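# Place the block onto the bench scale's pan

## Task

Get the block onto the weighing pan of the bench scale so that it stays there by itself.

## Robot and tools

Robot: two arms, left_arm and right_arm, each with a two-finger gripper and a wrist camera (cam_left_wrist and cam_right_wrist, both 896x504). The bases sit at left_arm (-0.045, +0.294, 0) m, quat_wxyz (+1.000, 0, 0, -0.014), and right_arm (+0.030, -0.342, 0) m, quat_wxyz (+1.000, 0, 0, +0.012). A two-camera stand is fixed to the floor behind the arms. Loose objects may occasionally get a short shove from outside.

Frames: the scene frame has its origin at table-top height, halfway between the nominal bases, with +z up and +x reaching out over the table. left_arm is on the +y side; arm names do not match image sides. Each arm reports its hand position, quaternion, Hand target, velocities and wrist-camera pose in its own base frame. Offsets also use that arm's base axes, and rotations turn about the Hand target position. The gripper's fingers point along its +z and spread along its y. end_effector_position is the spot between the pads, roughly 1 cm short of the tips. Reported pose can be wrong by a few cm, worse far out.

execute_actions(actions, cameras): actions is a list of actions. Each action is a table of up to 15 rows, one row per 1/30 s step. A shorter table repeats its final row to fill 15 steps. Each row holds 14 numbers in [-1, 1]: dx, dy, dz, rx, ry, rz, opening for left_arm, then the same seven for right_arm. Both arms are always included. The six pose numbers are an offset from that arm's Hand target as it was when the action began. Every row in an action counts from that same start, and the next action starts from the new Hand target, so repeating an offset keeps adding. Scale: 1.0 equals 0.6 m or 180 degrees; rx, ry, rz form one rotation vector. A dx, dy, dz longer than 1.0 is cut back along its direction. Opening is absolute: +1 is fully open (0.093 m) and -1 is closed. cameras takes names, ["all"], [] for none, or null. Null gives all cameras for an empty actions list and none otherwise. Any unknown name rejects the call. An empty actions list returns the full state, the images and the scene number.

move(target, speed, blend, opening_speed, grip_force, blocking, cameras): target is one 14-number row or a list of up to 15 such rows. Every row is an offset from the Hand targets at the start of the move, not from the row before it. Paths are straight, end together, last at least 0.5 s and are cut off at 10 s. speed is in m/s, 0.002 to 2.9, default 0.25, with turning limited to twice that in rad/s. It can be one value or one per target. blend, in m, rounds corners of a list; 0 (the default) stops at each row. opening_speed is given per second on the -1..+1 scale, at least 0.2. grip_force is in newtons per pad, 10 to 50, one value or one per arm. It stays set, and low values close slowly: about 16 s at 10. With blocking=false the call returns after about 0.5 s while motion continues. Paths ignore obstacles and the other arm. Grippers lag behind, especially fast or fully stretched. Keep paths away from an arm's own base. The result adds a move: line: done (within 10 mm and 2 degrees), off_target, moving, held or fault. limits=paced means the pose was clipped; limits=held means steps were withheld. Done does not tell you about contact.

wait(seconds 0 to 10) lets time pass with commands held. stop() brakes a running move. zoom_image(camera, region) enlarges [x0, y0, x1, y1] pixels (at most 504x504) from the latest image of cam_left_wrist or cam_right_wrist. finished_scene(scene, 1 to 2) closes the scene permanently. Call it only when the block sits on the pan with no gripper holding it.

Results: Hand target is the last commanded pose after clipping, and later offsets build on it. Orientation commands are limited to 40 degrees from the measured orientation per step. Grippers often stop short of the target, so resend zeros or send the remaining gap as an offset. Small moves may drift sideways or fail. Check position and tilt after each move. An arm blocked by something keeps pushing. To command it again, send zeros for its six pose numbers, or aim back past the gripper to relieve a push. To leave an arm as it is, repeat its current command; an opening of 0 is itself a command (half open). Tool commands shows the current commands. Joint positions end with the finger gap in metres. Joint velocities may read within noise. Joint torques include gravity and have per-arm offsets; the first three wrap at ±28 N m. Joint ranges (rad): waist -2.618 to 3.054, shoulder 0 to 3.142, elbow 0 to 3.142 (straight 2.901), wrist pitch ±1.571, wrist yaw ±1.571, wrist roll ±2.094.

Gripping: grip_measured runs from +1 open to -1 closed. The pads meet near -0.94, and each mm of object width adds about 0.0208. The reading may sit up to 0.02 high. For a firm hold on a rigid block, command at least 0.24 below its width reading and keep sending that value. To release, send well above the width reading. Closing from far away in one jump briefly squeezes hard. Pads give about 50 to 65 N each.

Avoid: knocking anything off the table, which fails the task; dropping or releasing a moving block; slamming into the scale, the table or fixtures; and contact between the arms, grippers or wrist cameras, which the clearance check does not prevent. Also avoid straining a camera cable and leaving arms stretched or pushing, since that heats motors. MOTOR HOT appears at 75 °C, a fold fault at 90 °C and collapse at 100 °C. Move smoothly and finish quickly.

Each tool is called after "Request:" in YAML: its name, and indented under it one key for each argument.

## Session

Request:
execute_actions:
  actions: []

Scene clock: 0.00 s.
left_arm: end_effector_position=(+0.2171, -0.2251, +0.3276) grip_measured=+1.000 end_effector_quat_wxyz=(+0.312, +0.232, +0.848, -0.360) | right_arm: end_effector_position=(+0.2950, +0.0577, +0.4248) grip_measured=+1.000 end_effector_quat_wxyz=(+0.522, -0.072, +0.840, +0.127)
Joint positions: left_arm=[-0.561 1.105 1.34 -0.892 0.462 -0.258 0.093] | right_arm=[0.061 1.117 1.656 -0.988 -0.237 0.04 0.093]
Joint velocities: within noise
Joint torques (N m): no reading
Motor temperatures (°C): left_arm=[25 29 32 27 29 23 26] | right_arm=[27 33 35 24 25 24 26]
Heat: left arm: 32 °C; right arm: 35 °C.
Hand target: left_arm +0.2174, -0.2253, +0.3355; +0.322, +0.234, +0.842, -0.363 | right_arm +0.2939, +0.0577, +0.4314; +0.531, -0.073, +0.835, +0.126
Tool commands: left_gripper/opening=+1.0 right_gripper/opening=+1.0
camera_calibration:
cam_left_wrist: T_world_to_cam=[[-0.605259, -0.6571, 0.449312, -0.161736], [-0.79337, 0.451864, -0.407901, 0.447575], [0.0650038, -0.603356, -0.794818, 0.194978], [0, 0, 0, 1]] pos_world=[0.244526, -0.190878, 0.410208]
cam_right_wrist: T_world_to_cam=[[0.252853, -0.956025, -0.1486, 0.0464906], [-0.77931, -0.110231, -0.616867, 0.535024], [0.57336, 0.271782, -0.772912, 0.231495], [0, 0, 0, 1]] pos_world=[0.272464, 0.0405063, 0.515873]

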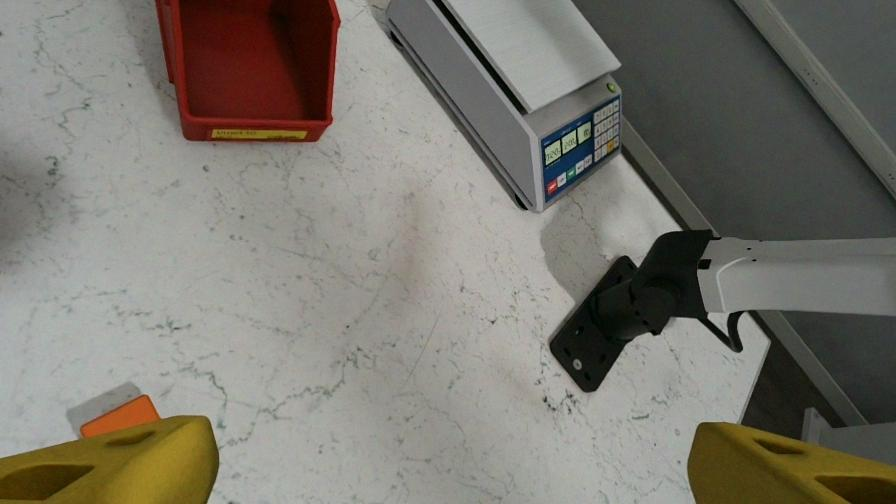

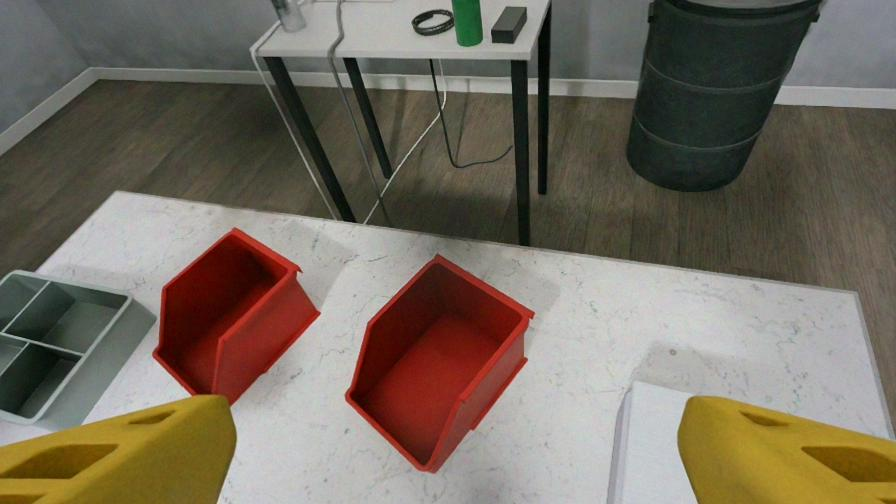

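Request:
move:
  target:
    - [0,0.45,0.1,0,0,0.3,1,0,0,0,0,0,0,1]
    - [0,0.55,0.1,0,0,0.3,1,-0.096,0.62,-0.419,-0.3,0.243,0.321,1]
  speed: 0.45
  blend: [0.05,0]
  cameras: ["cam_right_wrist"]

Scene clock: 21.37 s.
left_arm: end_effector_position=(+0.2177, +0.1054, +0.3886) grip_measured=+1.000 end_effector_quat_wxyz=(+0.454, -0.185, +0.855, -0.168) | right_arm: end_effector_position=(+0.2359, +0.4259, +0.1752) grip_measured=+1.000 end_effector_quat_wxyz=(+0.106, -0.605, +0.788, +0.040)
Joint positions: left_arm=[1.023 1.223 1.773 -1.559 0.891 0.323 0.093] | right_arm=[1.07 2.349 2.56 -1.555 0.013 -0.24 0.093]
Joint torques (N m): left_arm=[1.1 -1.32 8.27 1.24 0.65 0.17] | right_arm=[-0.29 -11.45 8.25 0.71 -0.25 -0.11]
Motor temperatures (°C): left_arm=[25 30 34 31 29 23 26] | right_arm=[27 34 38 29 25 24 26]
Heat: left arm: 34 °C; right arm: 38 °C.
Hand target: left_arm +0.2174, +0.1047, +0.3954; +0.452, -0.175, +0.857, -0.177 | right_arm +0.2364, +0.4296, +0.1799; -0.001, -0.612, +0.791, +0.001
Off the commanded pose: left_arm 0.007 m, 2 deg | right_arm 0.006 m, 13 deg.
joint sent to its limit (left arm) — joint 4 (wrist pitch), lower limit. The joint targets still meet the commanded pose.
joint sent to its limit (right arm) — joint 4 (wrist pitch), lower limit. The joint targets are off in orientation, not in position.
move: off_target (right_arm)
camera_calibration:
cam_right_wrist: T_world_to_cam=[[0.959855, -0.274247, 0.0588752, -0.117166], [-0.280319, -0.930436, 0.236031, 0.457848], [-0.0099514, -0.24306, -0.96996, 0.363809], [0, 0, 0, 1]] pos_world=[0.244427, 0.482293, 0.251712]
Images, in order (width x height): cam_right_wrist 896x504.

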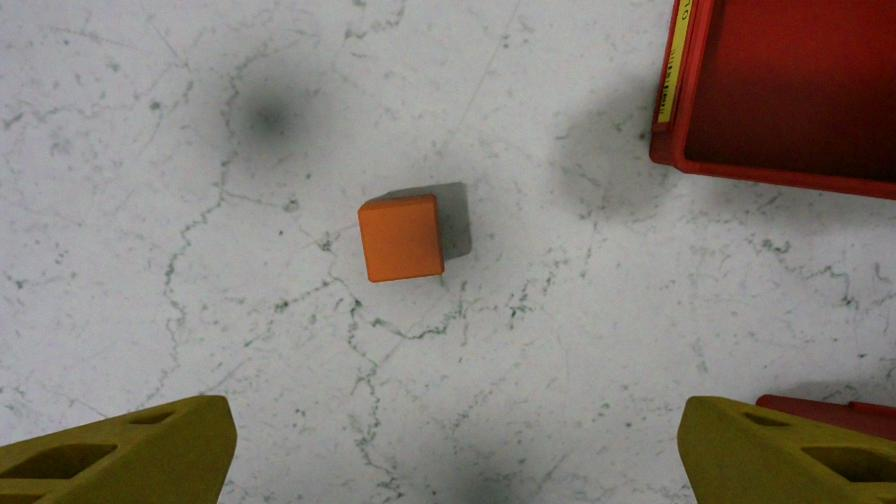

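Request:
move:
  target:
    - [0,0,0,0,0,0,1,-0.022,0.0165,-0.245,0,0,0.03,1]
    - [0,0,0,0,0,0,1,-0.022,0.0165,-0.28,0,0,0.03,1]
    - [0,0,0,0,0,0,1,-0.022,0.0165,-0.28,0,0,0.03,-1]
    - [0,0,0,0,0,0,1,-0.022,0.0165,-0.18,0,0,0.03,-1]
  speed: [0.25,0.08,0.1,0.08]
  blend: [0.01,0,0,0]
  opening_speed: 2
  cameras: ["cam_right_wrist"]

Scene clock: 34.87 s.
left_arm: end_effector_position=(+0.2177, +0.1054, +0.3886) grip_measured=+1.000 end_effector_quat_wxyz=(+0.454, -0.185, +0.855, -0.168) | right_arm: end_effector_position=(+0.2256, +0.4352, +0.0742) grip_measured=-0.317 end_effector_quat_wxyz=(+0.009, -0.644, +0.765, -0.003)
Joint positions: left_arm=[1.023 1.223 1.773 -1.559 0.891 0.323 0.093] | right_arm=[1.097 2.566 2.563 -1.553 0.012 -0.302 0.03]
Joint torques (N m): left_arm=[1.02 -1.33 8.24 1.25 0.66 0.14] | right_arm=[0.2 -11.88 8.1 0.26 -0.24 -0.11]
Motor temperatures (°C): left_arm=[25 29 36 30 29 23 26] | right_arm=[27 39 39 27 25 24 26]
Heat: left arm: 36 °C; right arm: 39 °C.
Hand target: left_arm +0.2174, +0.1047, +0.3954; +0.452, -0.175, +0.857, -0.177 | right_arm +0.2232, +0.4395, +0.0718; -0.001, -0.648, +0.761, +0.001
Off the commanded pose: left_arm 0.007 m, 2 deg | right_arm 0.005 m, 1 deg.
joint sent to its limit (left arm) — joint 4 (wrist pitch), lower limit. The joint targets still meet the commanded pose.
joint sent to its limit (right arm) — joint 4 (wrist pitch), lower limit. The joint targets still meet the commanded pose.
move: done
camera_calibration:
cam_right_wrist: T_world_to_cam=[[0.983409, -0.181084, 0.0107485, -0.141076], [-0.167951, -0.886495, 0.431183, 0.428367], [-0.0685519, -0.425834, -0.9022, 0.355775], [0, 0, 0, 1]] pos_world=[0.235069, 0.5057, 0.137792]
Images, in order (width x height): cam_right_wrist 896x504.

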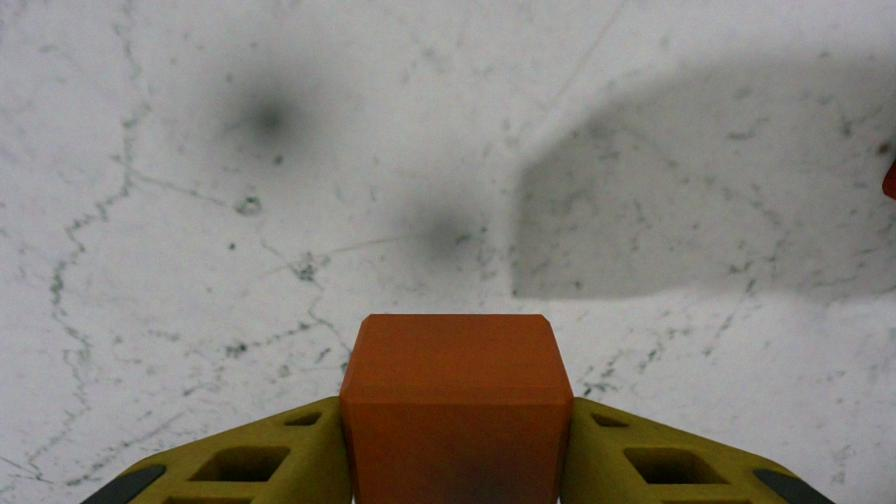

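Request:
move:
  target:
    - [0,0,0,0,0,0,1,0,0,0.239,0,0,0,-1]
    - [0,0,0,0,0,0,1,0.212,-0.908,0.239,0,0,-0.44,-1]
  speed: [0.2,0.28]
  blend: [0.03,0]
  cameras: ["cam_right_wrist"]

Scene clock: 49.00 s.
left_arm: end_effector_position=(+0.2177, +0.1054, +0.3886) grip_measured=+1.000 end_effector_quat_wxyz=(+0.454, -0.185, +0.855, -0.168) | right_arm: end_effector_position=(+0.3425, -0.1067, +0.2093) grip_measured=-0.316 end_effector_quat_wxyz=(+0.049, -0.007, +0.999, -0.020)
Joint positions: left_arm=[1.023 1.223 1.773 -1.559 0.891 0.323 0.093] | right_arm=[-0.298 1.859 1.958 -1.563 0.009 -0.312 0.03]
Joint torques (N m): left_arm=[1.02 -1.26 8.23 1.25 0.65 0.13] | right_arm=[0.27 -7.65 8.54 0.55 -0.21 -0.12]
Motor temperatures (°C): left_arm=[25 29 36 30 30 23 26] | right_arm=[27 44 42 26 25 24 27]
Heat: left arm: 36 °C; right arm: 44 °C.
Hand target: left_arm +0.2174, +0.1047, +0.3954; +0.452, -0.175, +0.857, -0.177 | right_arm +0.3504, -0.1052, +0.2152; +0.000, -0.014, +1.000, +0.001
Off the commanded pose: left_arm 0.007 m, 2 deg | right_arm 0.010 m, 6 deg.
joint sent to its limit (left arm) — joint 4 (wrist pitch), lower limit. The joint targets still meet the commanded pose.
joint sent to its limit (right arm) — joint 4 (wrist pitch), lower limit. The joint targets are off in orientation, not in position.
move: off_target (right_arm)
camera_calibration:
cam_right_wrist: T_world_to_cam=[[0.00211357, -0.999397, 0.0346665, -0.111816], [-0.936692, 0.0101599, 0.350007, 0.285383], [-0.350148, -0.0332116, -0.936105, 0.400295], [0, 0, 0, 1]] pos_world=[0.407715, -0.101354, 0.278708]
Images, in order (width x height): cam_right_wrist 896x504.

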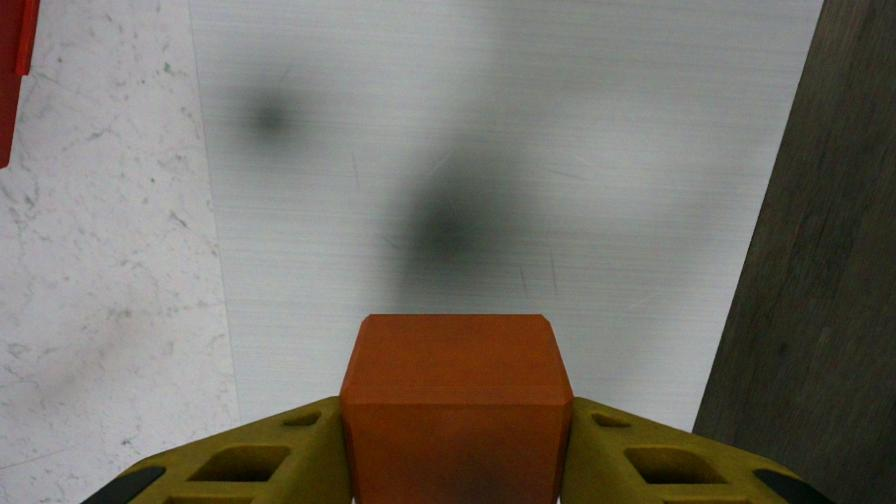

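Request:
move:
  target:
    - [0,0,0,0,0,0,1,0,0,-0.135,0,0,0,-1]
    - [0,0,0,0,0,0,1,0,0,-0.172,0,0,0,-1]
  speed: [0.15,0.025]
  blend: [0.01,0]
  cameras: ["cam_right_wrist"]

Scene clock: 55.63 s.
left_arm: end_effector_position=(+0.2177, +0.1054, +0.3886) grip_measured=+1.000 end_effector_quat_wxyz=(+0.454, -0.185, +0.855, -0.168) | right_arm: end_effector_position=(+0.3462, -0.1078, +0.1233) grip_measured=-0.316 end_effector_quat_wxyz=(-0.003, -0.007, +1.000, -0.004)
Joint positions: left_arm=[1.023 1.223 1.773 -1.559 0.891 0.323 0.093] | right_arm=[-0.298 1.924 1.701 -1.352 0.009 -0.312 0.03]
Joint torques (N m): left_arm=[1.07 -1.29 8.25 1.25 0.66 0.14] | right_arm=[0.38 -8.59 3.67 0.8 -0.22 -0.12]
Heat: left arm: 37 °C; right arm: 44 °C.
Hand target: left_arm +0.2174, +0.1047, +0.3954; +0.452, -0.175, +0.857, -0.177 | right_arm +0.3504, -0.1052, +0.1120; +0.000, -0.014, +1.000, +0.001
Off the commanded pose: left_arm 0.007 m, 2 deg | right_arm 0.012 m, 1 deg.
joint sent to its limit (left arm) — joint 4 (wrist pitch), lower limit. The joint targets still meet the commanded pose.
move: off_target (right_arm)
camera_calibration:
cam_right_wrist: T_world_to_cam=[[0.00442689, -0.999988, 0.00200683, -0.106851], [-0.894825, -0.00306547, 0.446407, 0.291185], [-0.446395, -0.00377196, -0.894828, 0.352432], [0, 0, 0, 1]] pos_world=[0.418356, -0.104628, 0.185593]
Images, in order (width x height): cam_right_wrist 896x504.

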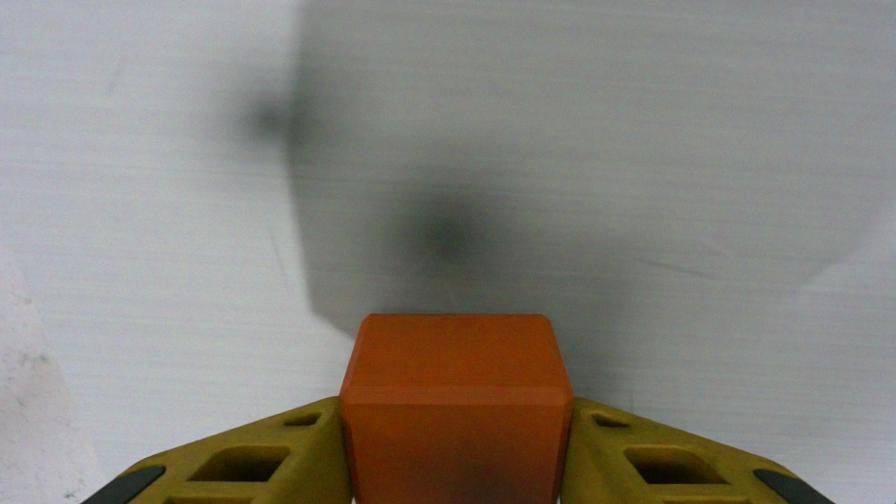

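Request:
move:
  target: [0,0,0,0,0,0,1,0,0,-0.007,0,0,0,-1]
  speed: 0.03

Scene clock: 60.60 s.
left_arm: end_effector_position=(+0.2177, +0.1054, +0.3886) grip_measured=+1.000 end_effector_quat_wxyz=(+0.454, -0.185, +0.855, -0.168) | right_arm: end_effector_position=(+0.3462, -0.1078, +0.1228) grip_measured=-0.316 end_effector_quat_wxyz=(-0.001, -0.007, +1.000, -0.004)
Joint positions: left_arm=[1.023 1.223 1.773 -1.559 0.891 0.323 0.093] | right_arm=[-0.298 1.92 1.694 -1.344 0.009 -0.312 0.03]
Joint torques (N m): left_arm=[1.03 -1.18 8.24 1.23 0.66 0.15] | right_arm=[0.21 -8.18 2.91 0.89 -0.21 -0.14]
Heat: left arm: 37 °C; right arm: 44 °C.
Hand target: left_arm +0.2174, +0.1047, +0.3954; +0.452, -0.175, +0.857, -0.177 | right_arm +0.3504, -0.1052, +0.1078; +0.000, -0.014, +1.000, +0.001
Off the commanded pose: left_arm 0.007 m, 2 deg | right_arm 0.016 m, 1 deg.
joint sent to its limit (left arm) — joint 4 (wrist pitch), lower limit. The joint targets still meet the commanded pose.
move: off_target (right_arm)

In contact. Release.

Request:
move:
  target:
    - [0,0,0,0,0,0,1,0,0,0.013,0,0,0,0.3]
    - [0,0,0,0,0,0,1,0,0,0.05,0,0,0,0.3]
    - [0,0,0,0,0,0,1,-0.06,0,0.22,0,0,0,0.3]
  speed: [0.03,0.08,0.25]
  blend: [0,0.01,0]
  opening_speed: 1
  cameras: ["cam_right_wrist"]

Scene clock: 66.40 s.
left_arm: end_effector_position=(+0.2177, +0.1054, +0.3886) grip_measured=+1.000 end_effector_quat_wxyz=(+0.454, -0.185, +0.855, -0.168) | right_arm: end_effector_position=(+0.3140, -0.1056, +0.2312) grip_measured=+0.298 end_effector_quat_wxyz=(+0.077, -0.011, +0.997, -0.031)
Joint positions: left_arm=[1.023 1.223 1.773 -1.559 0.891 0.323 0.093] | right_arm=[-0.32 1.716 1.864 -1.554 0.009 -0.343 0.06]
Joint torques (N m): left_arm=[1.01 -1.29 8.2 1.25 0.65 0.13] | right_arm=[-0.61 -7.86 7.35 0.62 -0.23 -0.11]
Heat: left arm: 37 °C; right arm: 44 °C.
Hand target: left_arm +0.2174, +0.1047, +0.3954; +0.452, -0.175, +0.857, -0.177 | right_arm +0.3144, -0.1053, +0.2398; +0.000, -0.014, +1.000, +0.001
Off the commanded pose: left_arm 0.007 m, 2 deg | right_arm 0.009 m, 10 deg.
joint sent to its limit (left arm) — joint 4 (wrist pitch), lower limit. The joint targets still meet the commanded pose.
joint sent to its limit (right arm) — joint 4 (wrist pitch), lower limit. The joint targets are off in orientation, not in position.
move: off_target (right_arm)
camera_calibration:
cam_right_wrist: T_world_to_cam=[[0.00847864, -0.998351, 0.0567724, -0.118478], [-0.954402, 0.00886307, 0.298393, 0.268323], [-0.298405, -0.0567136, -0.952753, 0.396047], [0, 0, 0, 1]] pos_world=[0.375275, -0.0981998, 0.303996]
Images, in order (width x height): cam_right_wrist 896x504.

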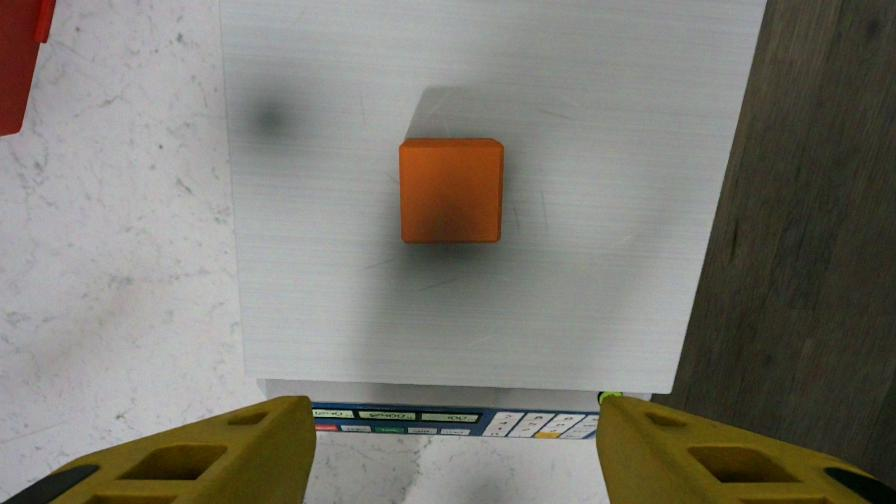

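Request:
finished_scene:
  scene: 2

The scene is finished: the task was done.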